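# Scribe the worktop edge against the wall

## Task

Using the scribing puck, hold its rim in contact with the wall while its pencil draws a line across the full length of the worktop; make no marks anywhere else.

## Robot and tools

Robot: two six-joint arms, left_arm (based near y = +0.45 m) and right_arm (near y = -0.41 m). Each ends in a five-finger hand: a left hand on left_arm, a right hand on right_arm. A camera stand sits behind the arms. Cameras: cam_high, cam_low, cam_left_wrist, cam_right_wrist, each 672x504 pixels.

Frames. The scene frame has its origin at table-top height, halfway between the two nominal bases; +z is up, +x points out over the table, +y toward left_arm. Reported hand positions (metres), quaternions (wxyz) and velocities use this frame. Every commanded offset, however, is expressed along the current Hand target's own axes. The hand point sits 0.05 m in front of the palm and 0.15 m from the wrist flange: its +z runs along the straight fingers, +y comes out of the palm, +x runs across the palm away from the thumb on the right hand and toward the thumb on the left hand. Straight fingertips reach 0.06 to 0.07 m past the point along +z. A bracket on the little-finger side of the wrist can strike things, and with level fingers the wrist can hang below the hand point and reach the table first.

Row layout. A row always has 28 numbers, each between -1 and 1, even if only one arm moves: left dx, dy, dz, rx, ry, rz; left little, ring, middle, index, thumb_bend, thumb_turn, force_limit, speed; then the same 14 for the right arm. dx..dz are an offset in the Hand target's axes where 1.0 equals 0.6 m; rx, ry, rz form one rotation vector where 1.0 equals 180 degrees. These are offsets, not poses: they count from the Hand target at the start of the action or move, so sending the same offset twice moves twice as far. Six zeros re-request the current Hand target. Finger values: +1 open/straight, -1 closed; thumb_turn +1 beside the palm, -1 in front of it. force_limit maps -1..+1 to about 0..10 N at the fingertip (0..15 N for the two thumb motors); speed rises from near zero at -1 to full at +0.48 and above. Hand numbers never mean 'no change': to leave a hand alone, repeat the eight hand numbers of the last row actually executed for it (or, before any, its hand_measured six values plus hand_force_limit and hand_speed). Orientation commands are clipped to within 32 degrees of the measured orientation per step.

Tools.
- execute_actions(actions, cameras): actions is a list of actions; each action is up to 15 rows, one per 1/30 s step, and a short action repeats its last row. Every row of an action is measured from the action's starting Hand target. An empty list returns images.
- move(target, speed, blend, stop_force, zero, blocking, cameras): target is one 28-number row or a list of up to 15 rows, all offsets from the same starting Hand targets (not chained). speed is the top path speed in m/s, 0.002 to 3.6, default 0.25 (turning limited to twice that in rad/s); one value or one per target. blend in metres rounds corners in a list; 0 stops at each. stop_force, 3 to 120 N for both arms, ends an arm's path when its wrist sensor feels that much resistance against the motion; the arm then backs slightly and holds but still presses somewhat. Do not rely on it while the hand turns, and omit it when moving away from a contact. zero (default true) re-zeroes before the move; false accumulates. blocking=false returns after 0.5 s and cannot be combined with stop_force. Moves ignore obstacles and last at most 10 s.
- wait(seconds 0-10, cameras): lets time pass with commands held.
- stop(cameras): brakes a running move.
- zoom_image(camera, region [x0,y0,x1,y1] pixels, max 504x504): enlarges part of the newest image.
- show_instructions(): shows the reference pages.
- zero_wrist_force(arm): zeroes that arm's wrist sensor.
- finished_scene(scene=1): ends the scene irreversibly.

Results. Each call returns per-arm state: end_effector_position and quat, velocities (dropped when joints are 'within noise'), Hand target (the last commanded pose after clipping; the next offsets count from it), joint positions and torques, Wrist force and Wrist torque in the hand point's axes (a surface push reads as force into the arm), plus a peak-force line, and hand_measured, hand_stopped_by (moving, target, force, stalled, fault), hand_load_n (positive when the finger is pushed open). A move adds a 'move:' line: done, off_target, moving, held or fault, with limits such as paced or held. done or off_target says nothing about contact. The hand often settles short of its Hand target; send the remaining distance as an offset.

Cautions. The arms are stiff: aiming even slightly past a firm contact can trigger a fault stop (about 150 N on any part, or joint torque limits of 136 N m for the big joints and 25.4 N m for the wrists), freezing the arm for 10 s. Approach surfaces slowly, preferably with a modest stop_force, and for the wall contact press only lightly. Keep the arms clear of each other; a hit between them can fail the scene. Do not let the puck drop, slam, or leave the table. Avoid paths right past an arm's own base. Long holds or unreachable targets heat motors; at 85 °C the arm is braked for 30 to 60 s. The pencil must touch only the intended line.

Each tool is called after "Request:" by a JSON object that holds its "api" and its "payload".

Reference images:

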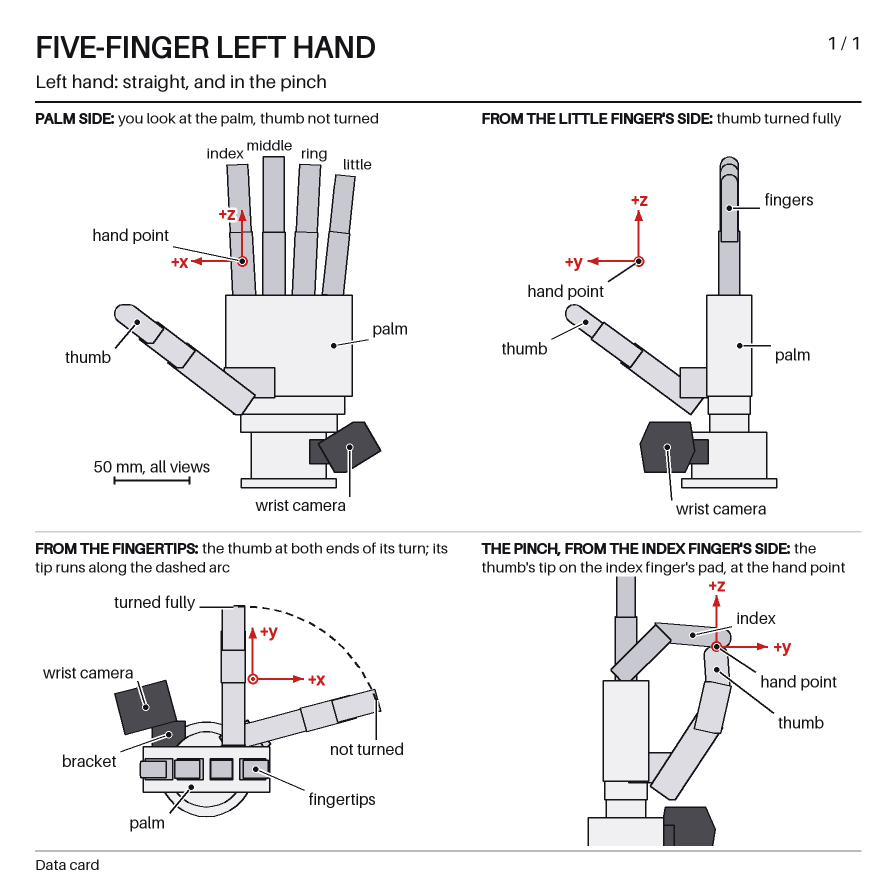

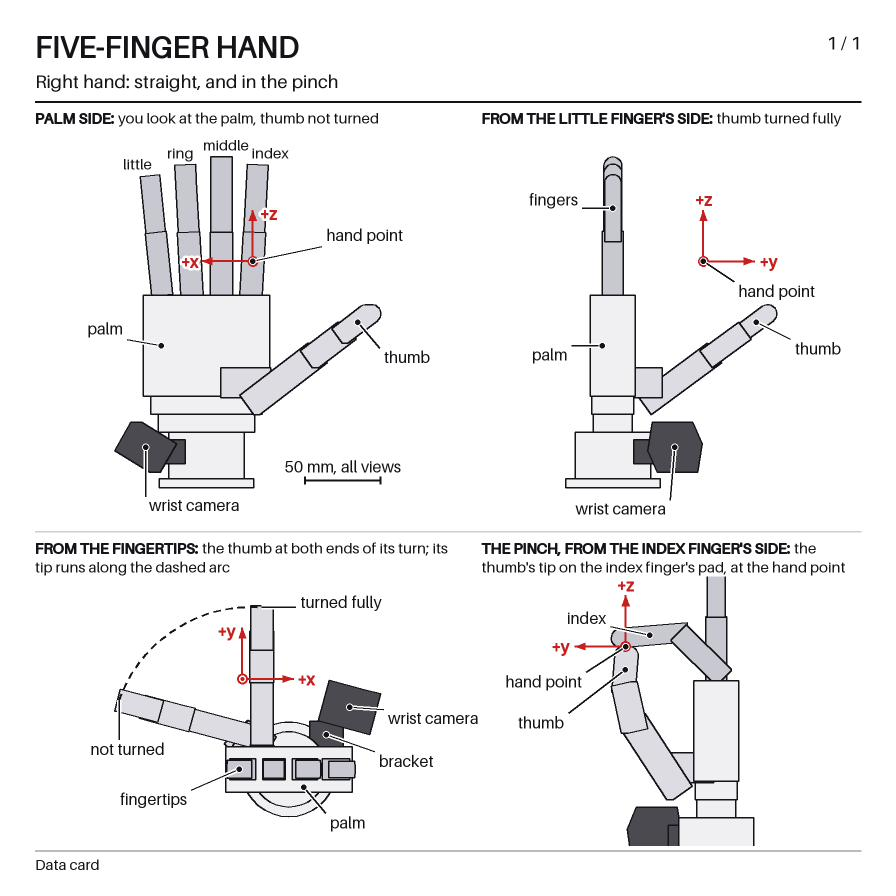

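## Session

Request:
{"api": "execute_actions", "payload": {"actions": []}}

Request:
{"api": "show_instructions", "payload": {}}

Scene clock: 0.00 s.
left_arm: end_effector_position=(+0.4777, -0.1383, +0.2956) hand_measured=(+1.000, +1.000, +1.000, +1.000, +1.000, +1.000) hand_load_n=(+0.0, +0.0, +0.0, +0.0, +0.0, +0.0) hand_stopped_by=(target, target, target, target, target, target) hand_force_limit=0.00 hand_speed=-0.80 end_effector_quat_wxyz=(+0.627, +0.744, +0.209, -0.098) | right_arm: end_effector_position=(+0.0836, -0.6269, +0.1467) hand_measured=(+1.000, +1.000, +1.000, +1.000, +1.000, +1.000) hand_load_n=(+0.0, +0.0, +0.0, +0.0, +0.0, +0.0) hand_stopped_by=(target, target, target, target, target, target) hand_force_limit=0.00 hand_speed=-0.80 end_effector_quat_wxyz=(-0.091, +0.872, -0.466, +0.115)
Joint positions: left_arm=[2.654 -1.998 -1.542 3.198 -0.615 -0.145] | right_arm=[-1.561 -1.623 2.119 1.131 1.282 0.963]
Joint velocities: within noise
Joint torques (N m): no reading
Motor temperatures (°C): left_arm=[34 30 35 34 40 37] | right_arm=[31 35 30 35 36 37]
Wrist force (N): no reading
Wrist torque (N m): no reading
Wrist force, peak (N): no reading
Hand target: left_arm +0.4777, -0.1383, +0.2956; +0.627, +0.744, +0.209, -0.098 | right_arm +0.0836, -0.6269, +0.1467; -0.091, +0.872, -0.466, +0.115

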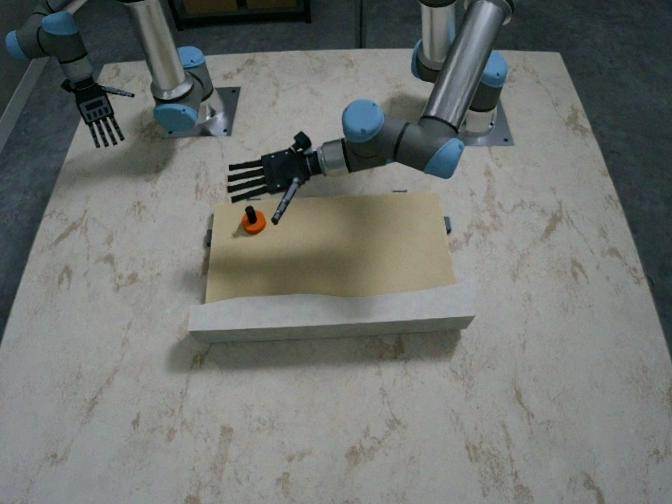

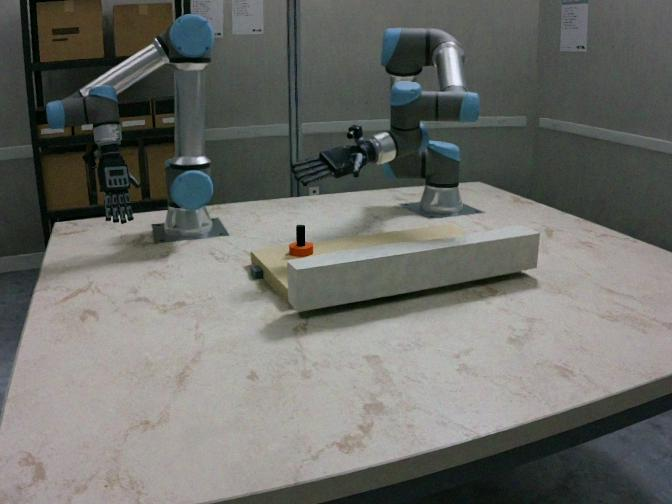

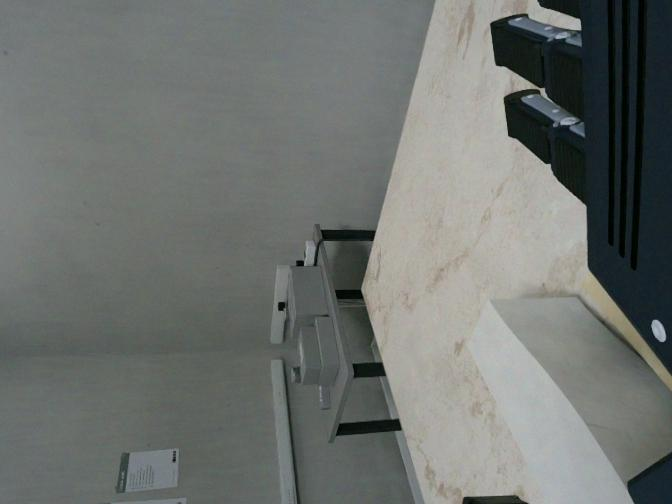

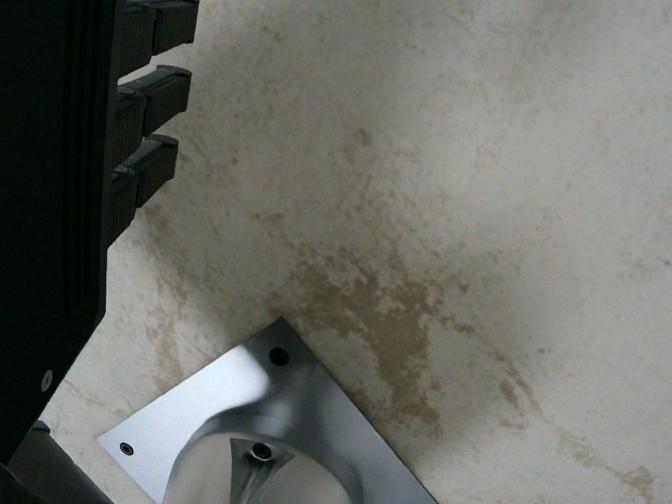

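Reference images for this scene: FIVE-FINGER LEFT HAND page 1, FIVE-FINGER HAND page 1.

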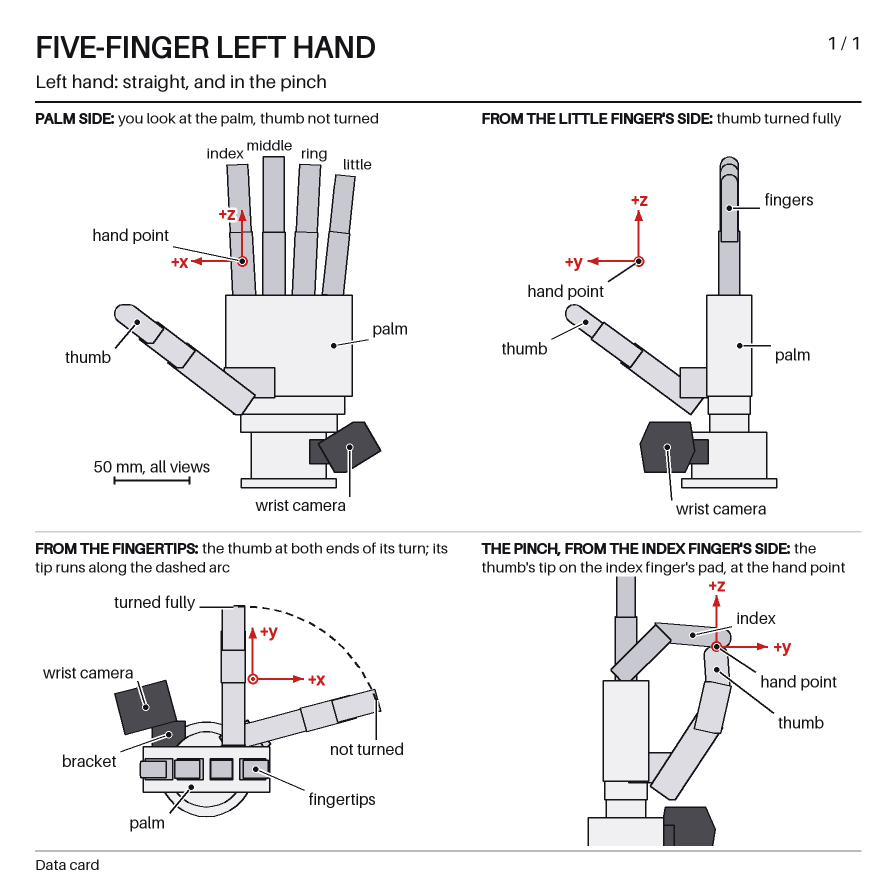

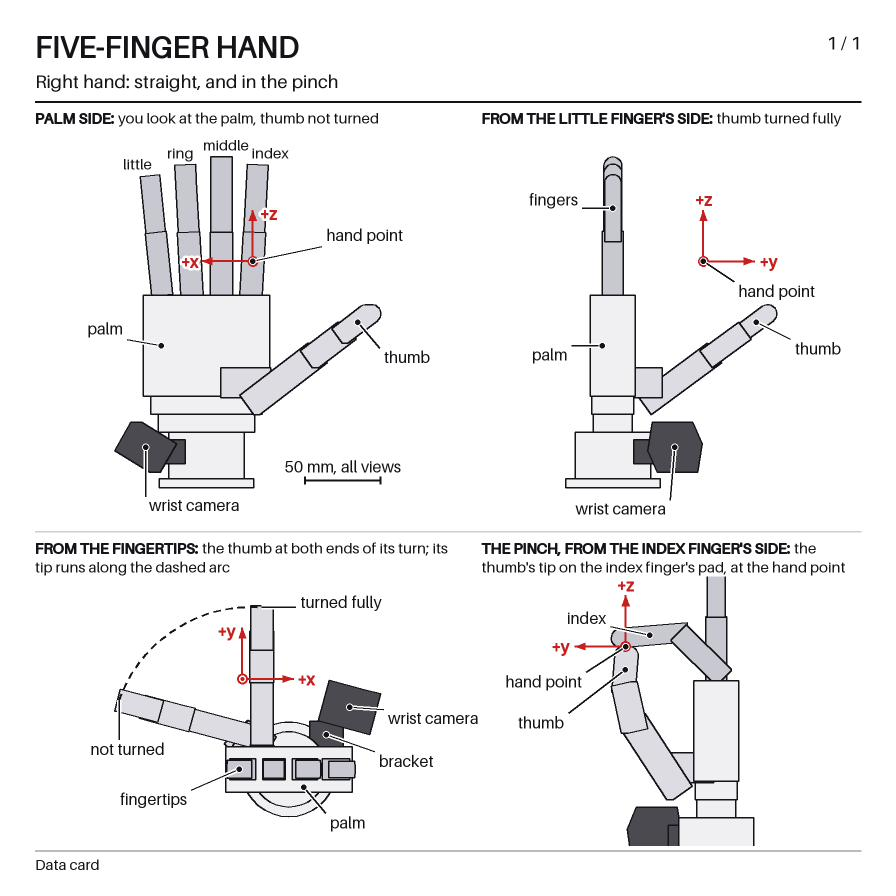

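Request:
{"api": "zoom_image", "payload": {"camera": "cam_high", "region": [180, 180, 340, 340]}}

Request:
{"api": "zoom_image", "payload": {"camera": "cam_high", "region": [320, 180, 480, 340]}}

Request:
{"api": "zoom_image", "payload": {"camera": "cam_low", "region": [230, 200, 400, 320]}}

Request:
{"api": "zoom_image", "payload": {"camera": "cam_low", "region": [390, 190, 560, 310]}}

Scaled by 3.150.

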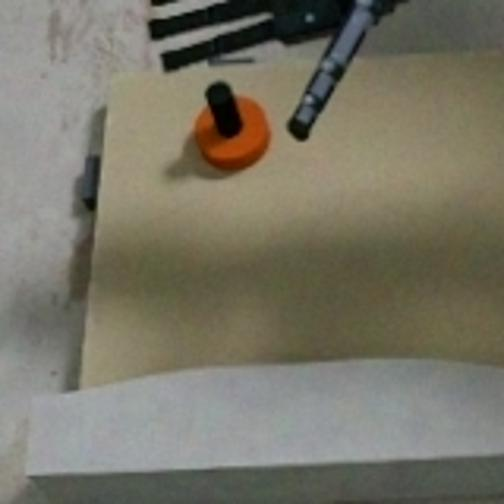

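Scaled by 3.150.

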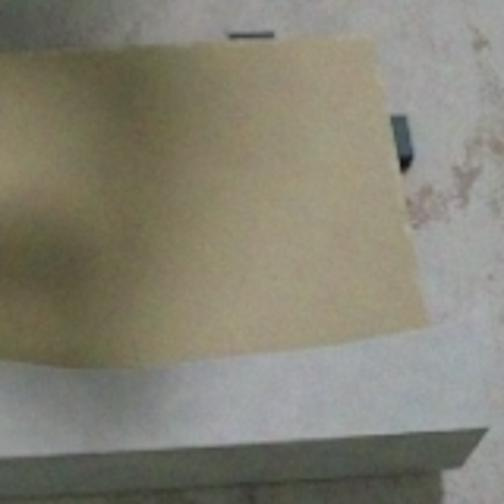

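Scaled by 2.965.

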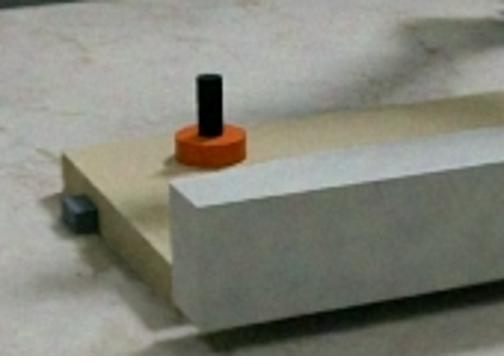

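Scaled by 2.965.

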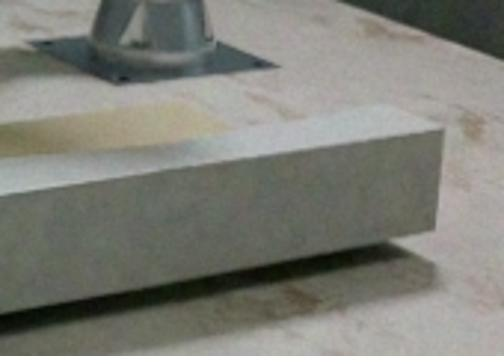

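Request:
{"api": "move", "payload": {"target": [-0.031, -0.2063, -0.0618, 0.0693, -0.0731, -0.8545, 1, 1, 1, 1, 0.2, -1, 0, 0, 0, 0, 0, 0, 0, 0, 1, 1, 1, 1, 1, 1, 0, -0.8], "speed": 0.6, "cameras": ["all"]}}

Scene clock: 86.07 s.
left_arm: end_effector_position=(+0.4031, -0.0901, +0.1999) hand_measured=(+1.000, +1.000, +1.000, +1.000, +0.200, -1.000) hand_load_n=(+0.0, +0.0, +0.0, +0.0, +0.0, +0.0) hand_stopped_by=(target, target, target, target, target, target) hand_force_limit=0.00 hand_speed=0.00 end_effector_quat_wxyz=(+0.001, +0.001, +0.707, -0.707) | right_arm: end_effector_position=(+0.0836, -0.6269, +0.1467) hand_measured=(+1.000, +1.000, +1.000, +1.000, +1.000, +1.000) hand_load_n=(+0.0, +0.0, +0.0, +0.0, +0.0, +0.0) hand_stopped_by=(target, target, target, target, target, target) hand_force_limit=0.00 hand_speed=-0.80 end_effector_quat_wxyz=(-0.091, +0.872, -0.466, +0.115)
Joint positions: left_arm=[2.781 -1.962 -1.702 3.666 -0.34 -3.142] | right_arm=[-1.561 -1.623 2.119 1.131 1.282 0.963]
Joint torques (N m): left_arm=[6.11 44.23 5.14 2.77 -2.56 -2.29] | right_arm=[-0.87 -12.52 -17.42 2.44 -0.28 0.21]
Wrist force (N): left_arm=[2.3 0.7 0.1] | right_arm=[0.0 0.1 0.0]
Wrist torque (N m): left_arm=[-0.05 -0.38 0.27] | right_arm=[0.01 -0.01 0.00]
Wrist force, peak (N): left_arm=[3.3 0.7 1.0] | right_arm=[0.1 -0.2 -0.3]
Hand target: left_arm +0.4031, -0.0901, +0.1999; +0.001, +0.000, +0.707, -0.707 | right_arm +0.0836, -0.6269, +0.1467; -0.091, +0.872, -0.466, +0.115
Off the commanded pose: left_arm 0.000 m, 0 deg | right_arm 0.000 m, 0 deg.
move: done
camera_calibration:
cam_left_wrist: T_world_to_cam=[[-0.296888, -0.0157067, 0.954783, -0.0705644], [-0.810118, 0.533477, -0.243128, 0.413885], [-0.505537, -0.845668, -0.171107, 0.274872], [0, 0, 0, 1]] pos_world=[0.453303, 0.0105439, 0.215033]

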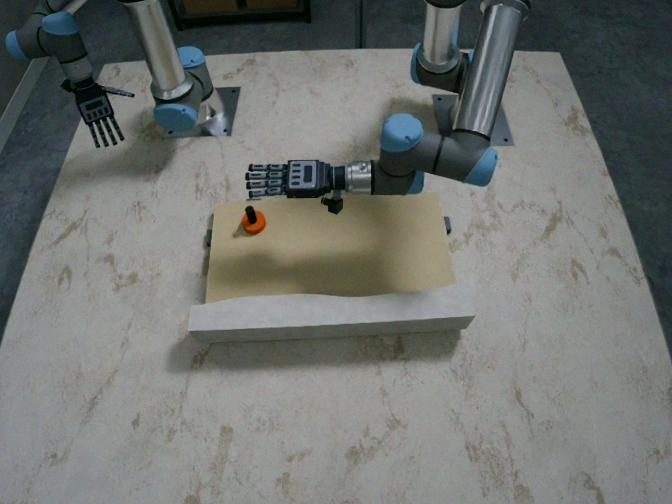

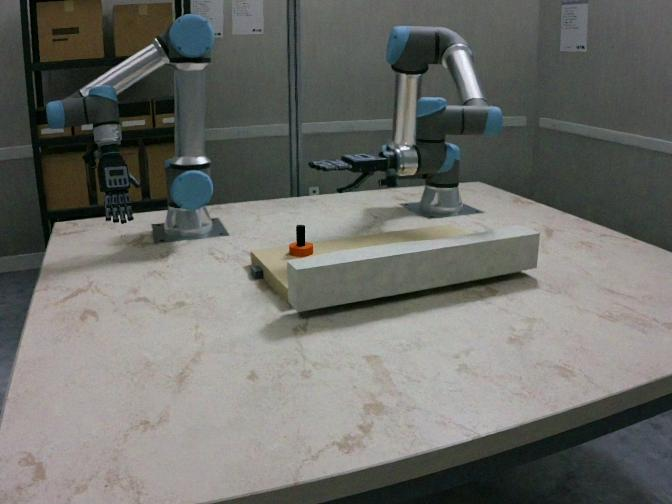

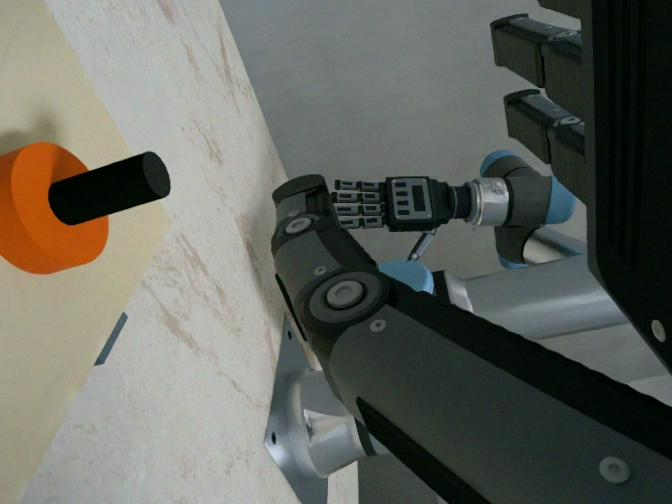

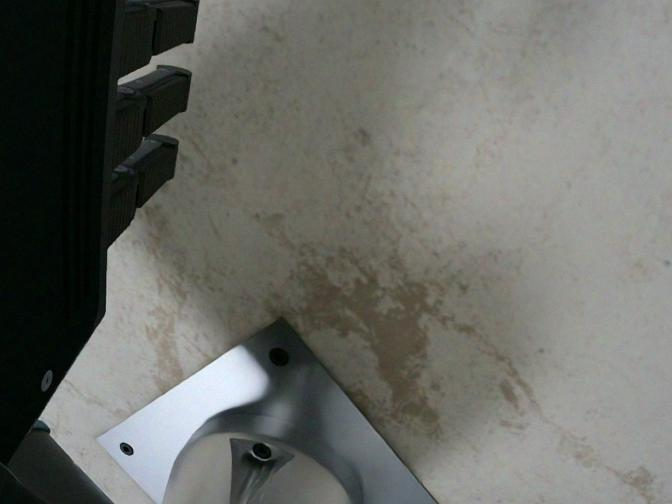

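Request:
{"api": "zoom_image", "payload": {"camera": "cam_high", "region": [180, 270, 260, 350]}}

Request:
{"api": "zoom_image", "payload": {"camera": "cam_high", "region": [400, 260, 480, 340]}}

Request:
{"api": "zoom_image", "payload": {"camera": "cam_low", "region": [240, 220, 330, 320]}}

Request:
{"api": "zoom_image", "payload": {"camera": "cam_left_wrist", "region": [0, 80, 340, 320]}}

Scaled by 6.300.

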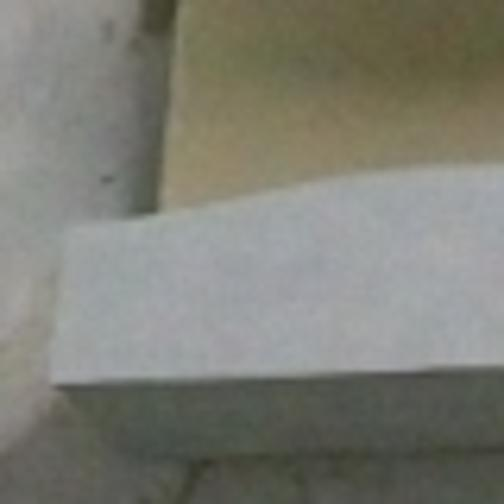

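Scaled by 6.300.

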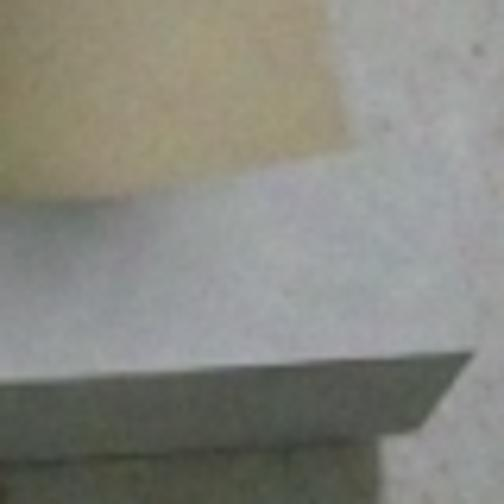

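Scaled by 5.040.

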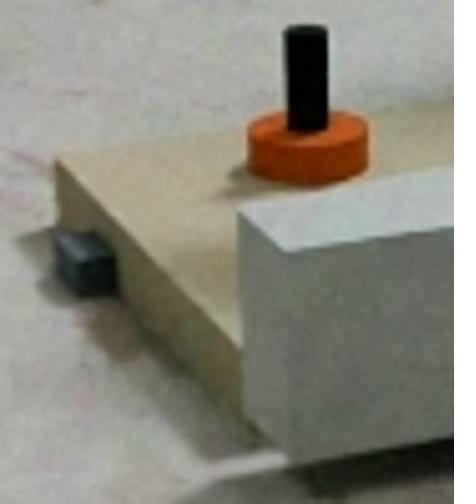

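Scaled by 1.482.

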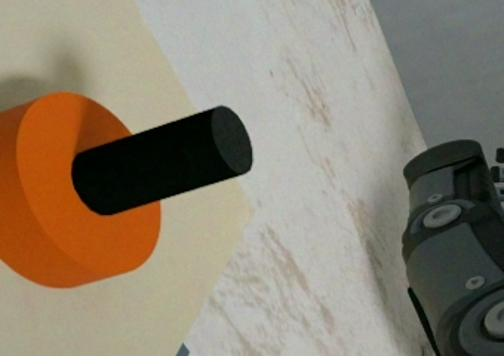

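Request:
{"api": "move", "payload": {"target": [0.0052, 0.1415, 0.0165, -0.0436, 0.0436, 0.4986, 1, 1, 1, 1, 0.2, -1, 0, 0, 0, 0, 0, 0, 0, 0, 1, 1, 1, 1, 1, 1, 0, -0.8], "speed": 0.5, "cameras": ["all"]}}

Scene clock: 140.80 s.
left_arm: end_effector_position=(+0.4002, -0.1001, +0.1150) hand_measured=(+1.000, +1.000, +1.000, +1.000, +0.200, -1.000) hand_load_n=(+0.0, +0.0, +0.0, +0.0, +0.0, +0.0) hand_stopped_by=(target, target, target, target, target, target) hand_force_limit=0.00 hand_speed=0.00 end_effector_quat_wxyz=(+0.455, +0.542, +0.541, -0.454) | right_arm: end_effector_position=(+0.0836, -0.6269, +0.1467) hand_measured=(+1.000, +1.000, +1.000, +1.000, +1.000, +1.000) hand_load_n=(+0.0, +0.0, +0.0, +0.0, +0.0, +0.0) hand_stopped_by=(target, target, target, target, target, target) hand_force_limit=0.00 hand_speed=-0.80 end_effector_quat_wxyz=(-0.091, +0.872, -0.466, +0.115)
Joint positions: left_arm=[2.666 -2.021 -1.859 3.502 -0.485 -1.231] | right_arm=[-1.561 -1.623 2.119 1.131 1.282 0.963]
Joint torques (N m): left_arm=[-5.72 25.77 26.16 -2.12 -1.88 2.1] | right_arm=[-0.54 -13.4 -16.59 2.29 -0.39 0.15]
Wrist force (N): left_arm=[2.4 0.4 0.9] | right_arm=[0.0 0.0 -0.1]
Wrist torque (N m): left_arm=[-0.10 -0.29 0.03] | right_arm=[0.00 0.01 0.00]
Wrist force, peak (N): left_arm=[3.0 0.7 1.1] | right_arm=[-0.1 0.2 -0.3]
Hand target: left_arm +0.4002, -0.1001, +0.1150; +0.455, +0.542, +0.541, -0.454 | right_arm +0.0836, -0.6269, +0.1467; -0.091, +0.872, -0.466, +0.115
Off the commanded pose: left_arm 0.000 m, 0 deg | right_arm 0.000 m, 0 deg.
move: done
camera_calibration:
cam_left_wrist: T_world_to_cam=[[-0.954847, 0.0342203, -0.295122, 0.421579], [0.242021, 0.665737, -0.705847, 0.0416034], [0.172319, -0.745402, -0.643958, 0.0435971], [0, 0, 0, 1]] pos_world=[0.384961, -0.00962615, 0.181857]

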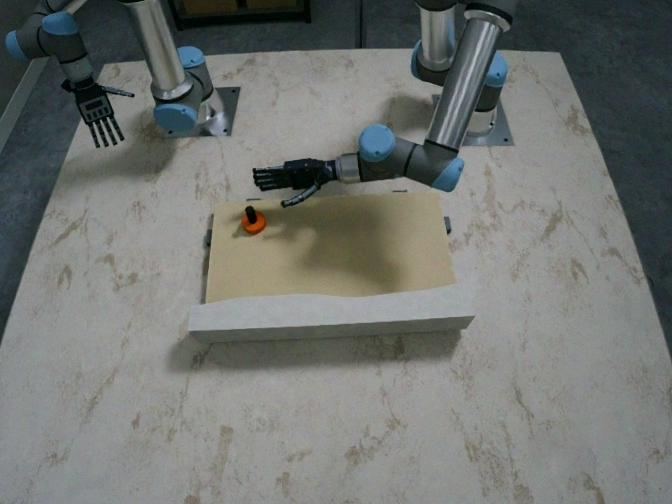

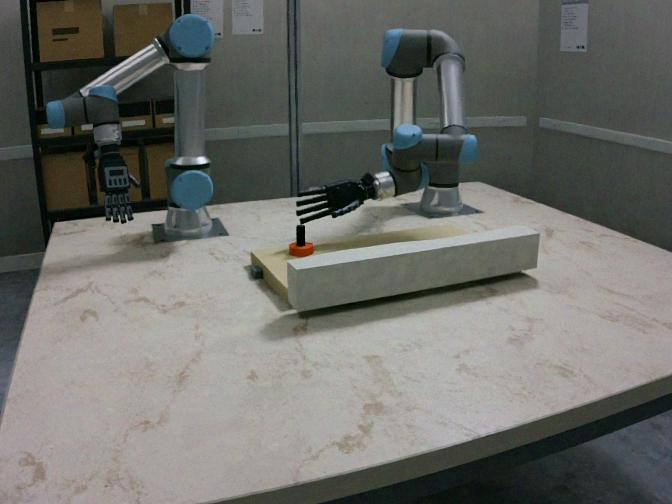

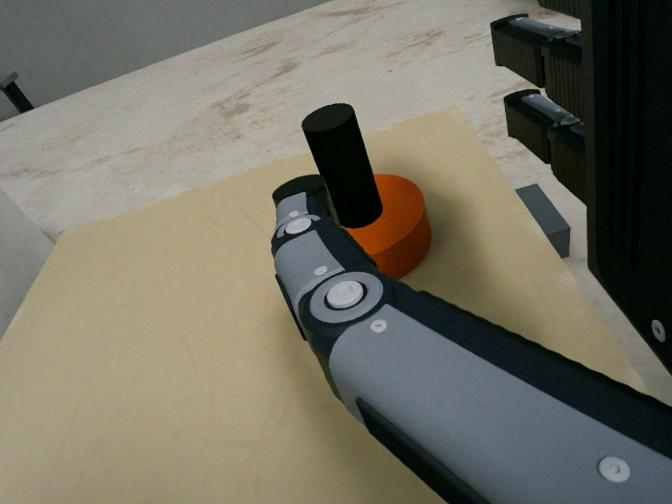

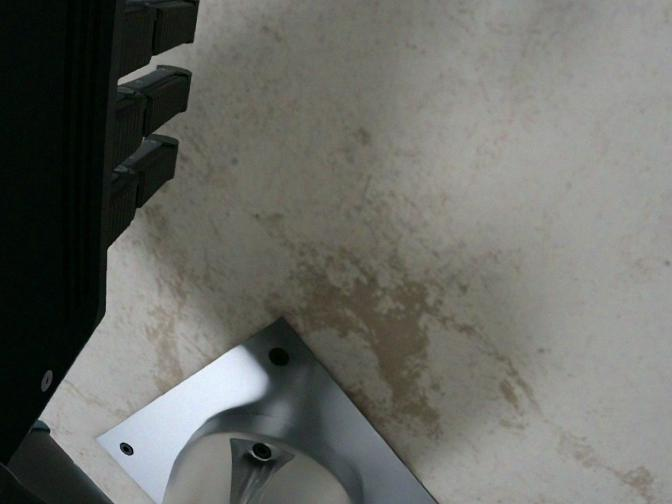

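Request:
{"api": "move", "payload": {"target": [[0.0574, 0.0097, 0.0100, 0, 0, 0, 1, 1, 1, 1, 0.2, -1, 0, 0, 0, 0, 0, 0, 0, 0, 1, 1, 1, 1, 1, 1, 0, -0.8], [0.0421, 0.0097, 0.0969, 0, 0, 0, 1, 1, 1, 1, 0.2, -1, 0, 0, 0, 0, 0, 0, 0, 0, 1, 1, 1, 1, 1, 1, 0, -0.8]], "speed": 0.15, "blend": [0.01, 0], "stop_force": 8, "cameras": ["cam_high", "cam_low", "cam_left_wrist"]}}

Request:
{"api": "zoom_image", "payload": {"camera": "cam_low", "region": [240, 180, 400, 300]}}

Scene clock: 150.50 s.
left_arm: end_effector_position=(+0.4061, -0.1531, +0.0801) hand_measured=(+1.000, +1.000, +1.000, +1.000, +0.200, -1.000) hand_load_n=(+0.0, +0.0, +0.0, +0.0, +0.0, +0.5) hand_stopped_by=(target, target, target, target, target, target) hand_force_limit=0.00 hand_speed=0.00 end_effector_quat_wxyz=(+0.455, +0.542, +0.541, -0.454) | right_arm: end_effector_position=(+0.0836, -0.6269, +0.1467) hand_measured=(+1.000, +1.000, +1.000, +1.000, +1.000, +1.000) hand_load_n=(+0.0, +0.0, +0.0, +0.0, +0.0, +0.0) hand_stopped_by=(target, target, target, target, target, target) hand_force_limit=0.00 hand_speed=-0.80 end_effector_quat_wxyz=(-0.091, +0.872, -0.466, +0.115)
Joint positions: left_arm=[2.571 -2.143 -1.763 3.584 -0.574 -1.295] | right_arm=[-1.561 -1.623 2.119 1.131 1.282 0.963]
Joint torques (N m): left_arm=[-5.57 31.53 26.51 -1.92 -1.97 -2.16] | right_arm=[-1.88 -12.5 -17.03 2.24 -0.27 0.07]
Wrist force (N): left_arm=[2.4 0.2 0.7] | right_arm=[-0.1 -0.1 0.0]
Wrist torque (N m): left_arm=[-0.11 -0.29 0.19] | right_arm=[-0.01 0.02 -0.01]
Wrist force, peak (N): left_arm=[3.0 0.5 0.4] | right_arm=[-0.1 0.0 -0.4]
Hand target: left_arm +0.4061, -0.1531, +0.0801; +0.455, +0.542, +0.541, -0.454 | right_arm +0.0836, -0.6269, +0.1467; -0.091, +0.872, -0.466, +0.115
Off the commanded pose: left_arm 0.000 m, 0 deg | right_arm 0.000 m, 0 deg.
move: done
camera_calibration:
cam_left_wrist: T_world_to_cam=[[-0.954823, 0.0343259, -0.295186, 0.41873], [0.242113, 0.665834, -0.705724, 0.05071], [0.172321, -0.74531, -0.644065, -0.0193039], [0, 0, 0, 1]] pos_world=[0.390862, -0.0625252, 0.146958]
Images, in order (width x height): cam_high 672x504, cam_low 672x504, cam_left_wrist 672x504.

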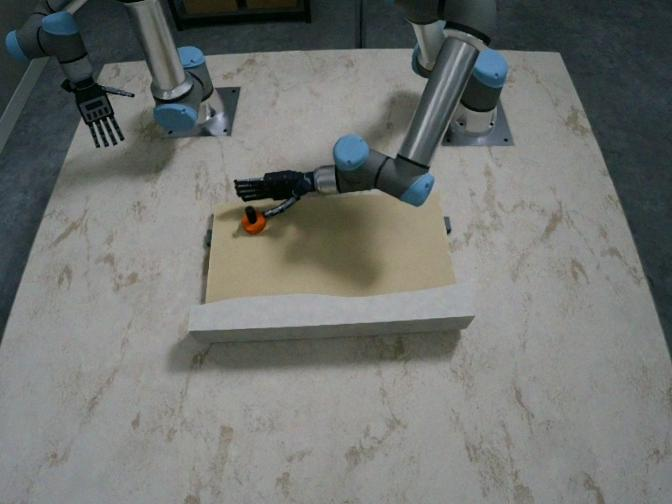

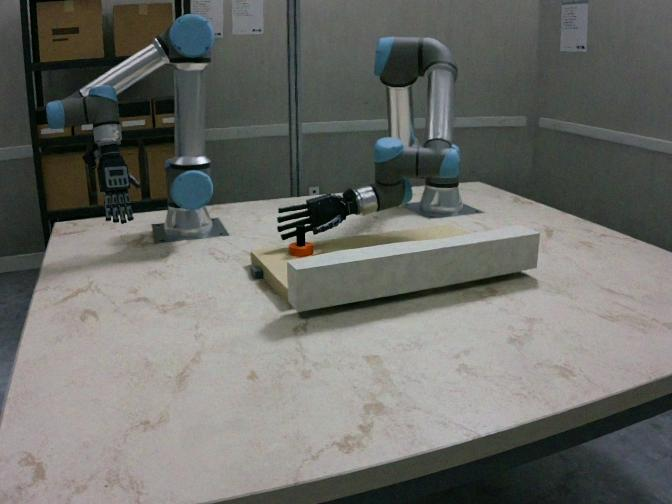

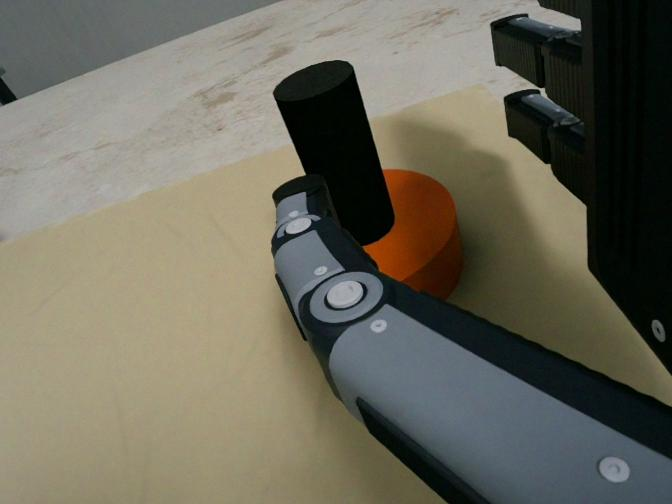

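Scaled by 3.150.

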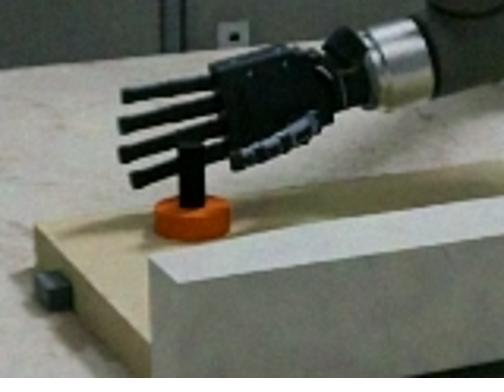

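Request:
{"api": "move", "payload": {"target": [0.0012, 0, 0.0222, 0, 0, 0, 1, 1, 1, 1, 0.2, -1, 0, 0, 0, 0, 0, 0, 0, 0, 1, 1, 1, 1, 1, 1, 0, -0.8], "speed": 0.05, "stop_force": 3, "cameras": ["cam_low", "cam_left_wrist"]}}

Request:
{"api": "zoom_image", "payload": {"camera": "cam_low", "region": [260, 200, 360, 280]}}

Request:
{"api": "zoom_image", "payload": {"camera": "cam_left_wrist", "region": [220, 40, 520, 300]}}

Scene clock: 167.53 s.
left_arm: end_effector_position=(+0.4061, -0.1660, +0.0771) hand_measured=(+1.000, +1.000, +1.000, +1.000, +0.200, -1.000) hand_load_n=(+0.0, +0.0, +0.0, -0.5, +0.0, +0.0) hand_stopped_by=(target, target, target, target, target, target) hand_force_limit=0.00 hand_speed=0.00 end_effector_quat_wxyz=(+0.455, +0.542, +0.541, -0.454) | right_arm: end_effector_position=(+0.0836, -0.6269, +0.1467) hand_measured=(+1.000, +1.000, +1.000, +1.000, +1.000, +1.000) hand_load_n=(+0.0, +0.0, +0.0, +0.0, +0.0, +0.0) hand_stopped_by=(target, target, target, target, target, target) hand_force_limit=0.00 hand_speed=-0.80 end_effector_quat_wxyz=(-0.091, +0.872, -0.466, +0.115)
Joint positions: left_arm=[2.549 -2.163 -1.737 3.587 -0.596 -1.308] | right_arm=[-1.561 -1.623 2.119 1.131 1.282 0.963]
Joint torques (N m): left_arm=[-6.35 31.73 26.42 2.2 -2.07 -2.29] | right_arm=[-2.29 -13.74 -16.63 2.32 -0.33 0.17]
Wrist force (N): left_arm=[2.3 0.2 0.6] | right_arm=[0.0 0.1 -0.1]
Wrist torque (N m): left_arm=[-0.11 -0.31 0.19] | right_arm=[0.02 0.00 0.00]
Wrist force, peak (N): left_arm=[2.7 0.2 0.8] | right_arm=[-0.1 -0.3 -0.2]
Hand target: left_arm +0.4061, -0.1661, +0.0771; +0.455, +0.542, +0.541, -0.454 | right_arm +0.0836, -0.6269, +0.1467; -0.091, +0.872, -0.466, +0.115
Off the commanded pose: left_arm 0.000 m, 0 deg | right_arm 0.000 m, 0 deg.
move: done
camera_calibration:
cam_left_wrist: T_world_to_cam=[[-0.954823, 0.0343259, -0.295186, 0.418291], [0.242113, 0.665834, -0.705724, 0.0572487], [0.172321, -0.74531, -0.644065, -0.0309252], [0, 0, 0, 1]] pos_world=[0.390862, -0.0755252, 0.143958]
Images, in order (width x height): cam_low 672x504, cam_left_wrist 672x504.

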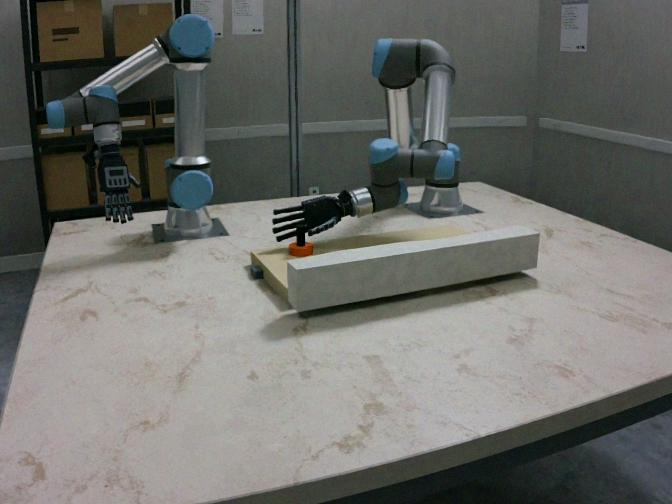

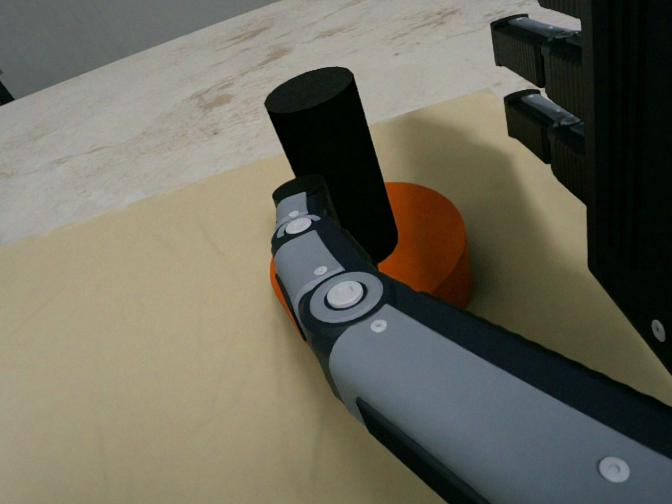

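Scaled by 5.040.

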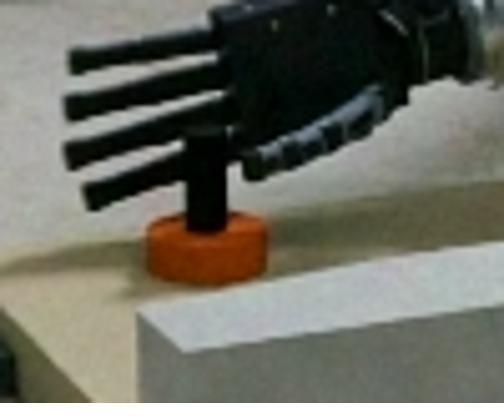

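Scaled by 1.680.

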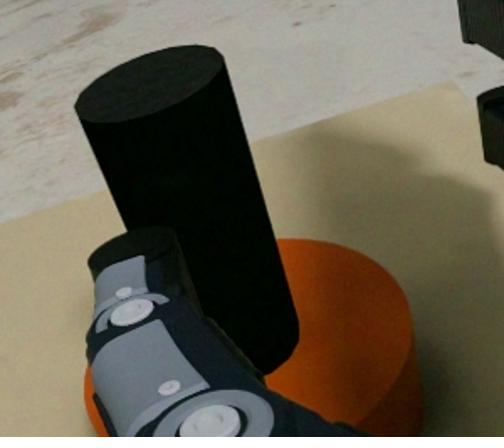

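Request:
{"api": "move", "payload": {"target": [[0.0057, 0, 0.0061, 0, 0, 0, 1, 1, 1, 1, 0.2, -1, 0, 0, 0, 0, 0, 0, 0, 0, 1, 1, 1, 1, 1, 1, 0, -0.8], [0.0057, 0, 0.0061, 0, 0, 0, 1, 1, 0.4, 0.4, 0.2, -1, -0.8, -0.5, 0, 0, 0, 0, 0, 0, 1, 1, 1, 1, 1, 1, 0, -0.8], [0.0057, 0, 0.0061, 0, 0, 0, 1, 1, 0.4, 0.4, -0.3, -1, -0.95, -0.94, 0, 0, 0, 0, 0, 0, 1, 1, 1, 1, 1, 1, 0, -0.8]], "speed": 0.05, "cameras": ["cam_low", "cam_left_wrist"]}}

Request:
{"api": "zoom_image", "payload": {"camera": "cam_low", "region": [260, 200, 360, 280]}}

Request:
{"api": "zoom_image", "payload": {"camera": "cam_left_wrist", "region": [220, 40, 520, 300]}}

Scene clock: 179.67 s.
left_arm: end_effector_position=(+0.4061, -0.1691, +0.0731) hand_measured=(+1.000, +1.000, +0.400, +0.400, +0.160, -1.000) hand_load_n=(+0.0, +0.0, +0.0, +0.5, +0.5, +0.0) hand_stopped_by=(target, target, target, target, force, target) hand_force_limit=-0.95 hand_speed=-0.94 end_effector_quat_wxyz=(+0.455, +0.542, +0.541, -0.454) | right_arm: end_effector_position=(+0.0836, -0.6269, +0.1467) hand_measured=(+1.000, +1.000, +1.000, +1.000, +1.000, +1.000) hand_load_n=(+0.0, +0.0, +0.0, +0.0, +0.0, +0.0) hand_stopped_by=(target, target, target, target, target, target) hand_force_limit=0.00 hand_speed=-0.80 end_effector_quat_wxyz=(-0.091, +0.872, -0.466, +0.115)
Joint positions: left_arm=[2.544 -2.173 -1.732 3.595 -0.601 -1.311] | right_arm=[-1.561 -1.623 2.119 1.131 1.282 0.963]
Joint torques (N m): left_arm=[-3.09 33.25 25.97 2.15 -0.95 -2.02] | right_arm=[-1.99 -12.56 -16.38 2.16 -0.35 0.1]
Wrist force (N): left_arm=[2.2 0.3 0.7] | right_arm=[0.0 0.1 -0.3]
Wrist torque (N m): left_arm=[-0.09 -0.31 0.17] | right_arm=[0.03 0.01 0.00]
Wrist force, peak (N): left_arm=[2.7 0.3 0.9] | right_arm=[-0.2 0.2 -0.3]
Hand target: left_arm +0.4061, -0.1691, +0.0731; +0.455, +0.542, +0.541, -0.454 | right_arm +0.0836, -0.6269, +0.1467; -0.091, +0.872, -0.466, +0.115
Off the commanded pose: left_arm 0.000 m, 0 deg | right_arm 0.000 m, 0 deg.
move: done
camera_calibration:
cam_left_wrist: T_world_to_cam=[[-0.954824, 0.0343232, -0.295184, 0.417216], [0.24211, 0.665834, -0.705725, 0.0564916], [0.172321, -0.74531, -0.644065, -0.0358119], [0, 0, 0, 1]] pos_world=[0.390862, -0.0786252, 0.139958]
Images, in order (width x height): cam_low 672x504, cam_left_wrist 672x504.

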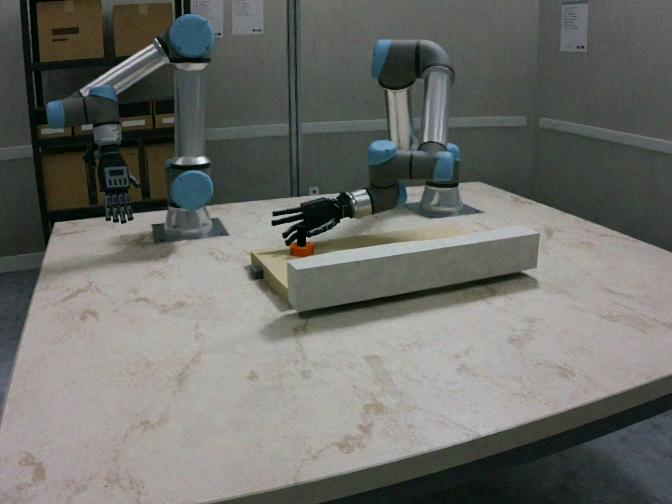

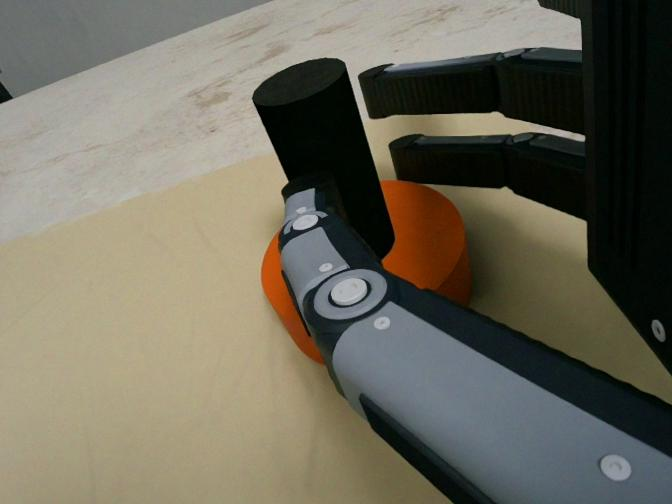

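Scaled by 5.040.

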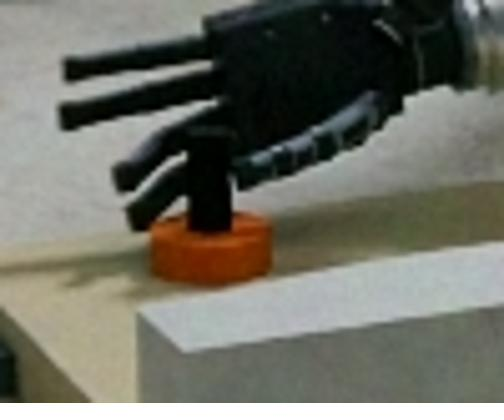

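Scaled by 1.680.

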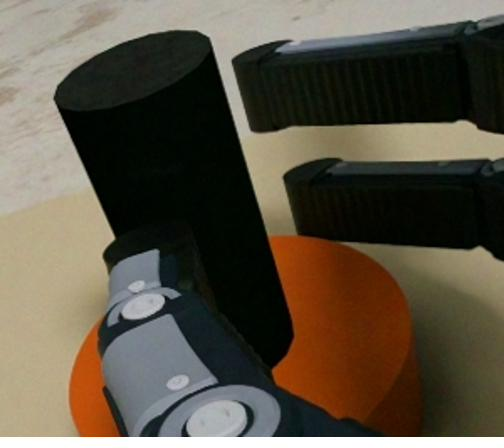

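Request:
{"api": "move", "payload": {"target": [0, 0, 0, 0, 0, 0, 1, 1, -0.3, -0.3, 0.16, -1, -0.92, -0.9, 0, 0, 0, 0, 0, 0, 1, 1, 1, 1, 1, 1, 0, -0.8], "cameras": ["cam_low", "cam_left_wrist"]}}

Request:
{"api": "zoom_image", "payload": {"camera": "cam_low", "region": [260, 200, 360, 280]}}

Request:
{"api": "zoom_image", "payload": {"camera": "cam_left_wrist", "region": [220, 40, 520, 300]}}

Scene clock: 183.80 s.
left_arm: end_effector_position=(+0.4061, -0.1691, +0.0731) hand_measured=(+1.000, +1.000, +0.074, +0.400, +0.160, -1.000) hand_load_n=(+0.0, +0.5, +0.5, +0.5, +0.5, +0.5) hand_stopped_by=(target, target, force, force, target, target) hand_force_limit=-0.92 hand_speed=-0.90 end_effector_quat_wxyz=(+0.455, +0.542, +0.541, -0.454) | right_arm: end_effector_position=(+0.0836, -0.6269, +0.1467) hand_measured=(+1.000, +1.000, +1.000, +1.000, +1.000, +1.000) hand_load_n=(+0.0, +0.0, +0.0, +0.0, +0.0, -0.5) hand_stopped_by=(target, target, target, target, target, target) hand_force_limit=0.00 hand_speed=-0.80 end_effector_quat_wxyz=(-0.091, +0.872, -0.466, +0.115)
Joint positions: left_arm=[2.544 -2.173 -1.732 3.595 -0.601 -1.311] | right_arm=[-1.561 -1.623 2.119 1.131 1.282 0.963]
Joint torques (N m): left_arm=[4.31 36.94 25.13 2.05 2.46 -1.47] | right_arm=[-1.28 -12.16 -17.26 2.34 -0.15 0.15]
Wrist force (N): left_arm=[2.4 0.4 0.9] | right_arm=[-0.2 0.0 -0.3]
Wrist torque (N m): left_arm=[-0.10 -0.30 0.17] | right_arm=[0.01 0.03 -0.01]
Wrist force, peak (N): left_arm=[2.6 0.6 1.0] | right_arm=[-0.1 -0.3 -0.4]
Hand target: left_arm +0.4061, -0.1691, +0.0731; +0.455, +0.542, +0.541, -0.454 | right_arm +0.0836, -0.6269, +0.1467; -0.091, +0.872, -0.466, +0.115
Off the commanded pose: left_arm 0.000 m, 0 deg | right_arm 0.000 m, 0 deg.
move: done
camera_calibration:
cam_left_wrist: T_world_to_cam=[[-0.954824, 0.0343232, -0.295184, 0.417216], [0.24211, 0.665834, -0.705725, 0.0564916], [0.172321, -0.74531, -0.644065, -0.0358119], [0, 0, 0, 1]] pos_world=[0.390862, -0.0786252, 0.139958]
Images, in order (width x height): cam_low 672x504, cam_left_wrist 672x504.

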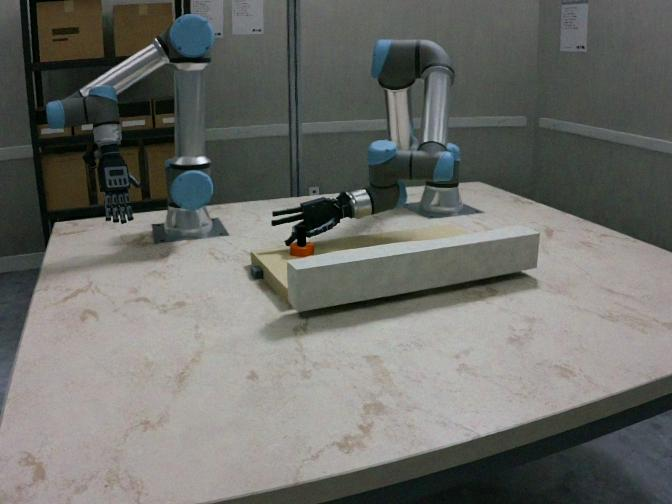

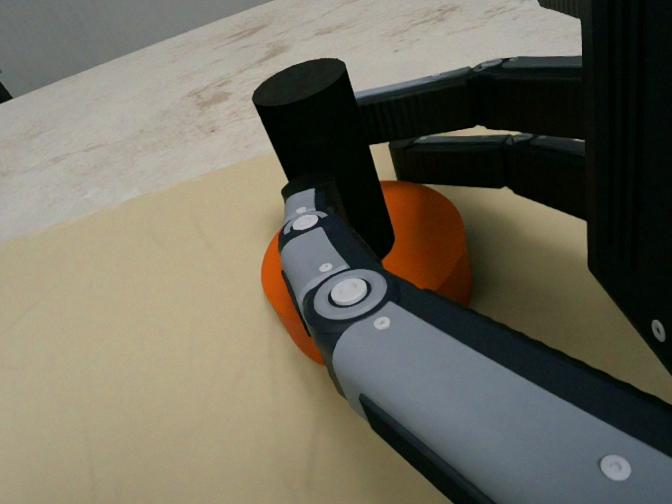

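Scaled by 5.040.

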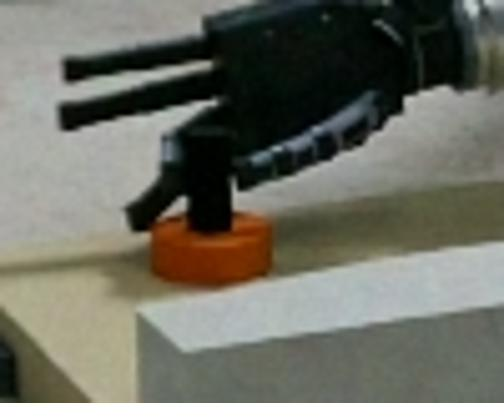

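Scaled by 1.680.

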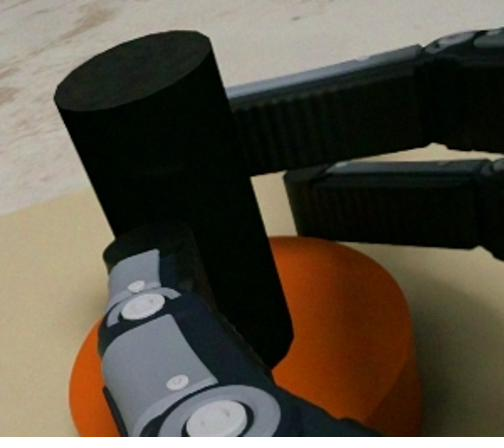

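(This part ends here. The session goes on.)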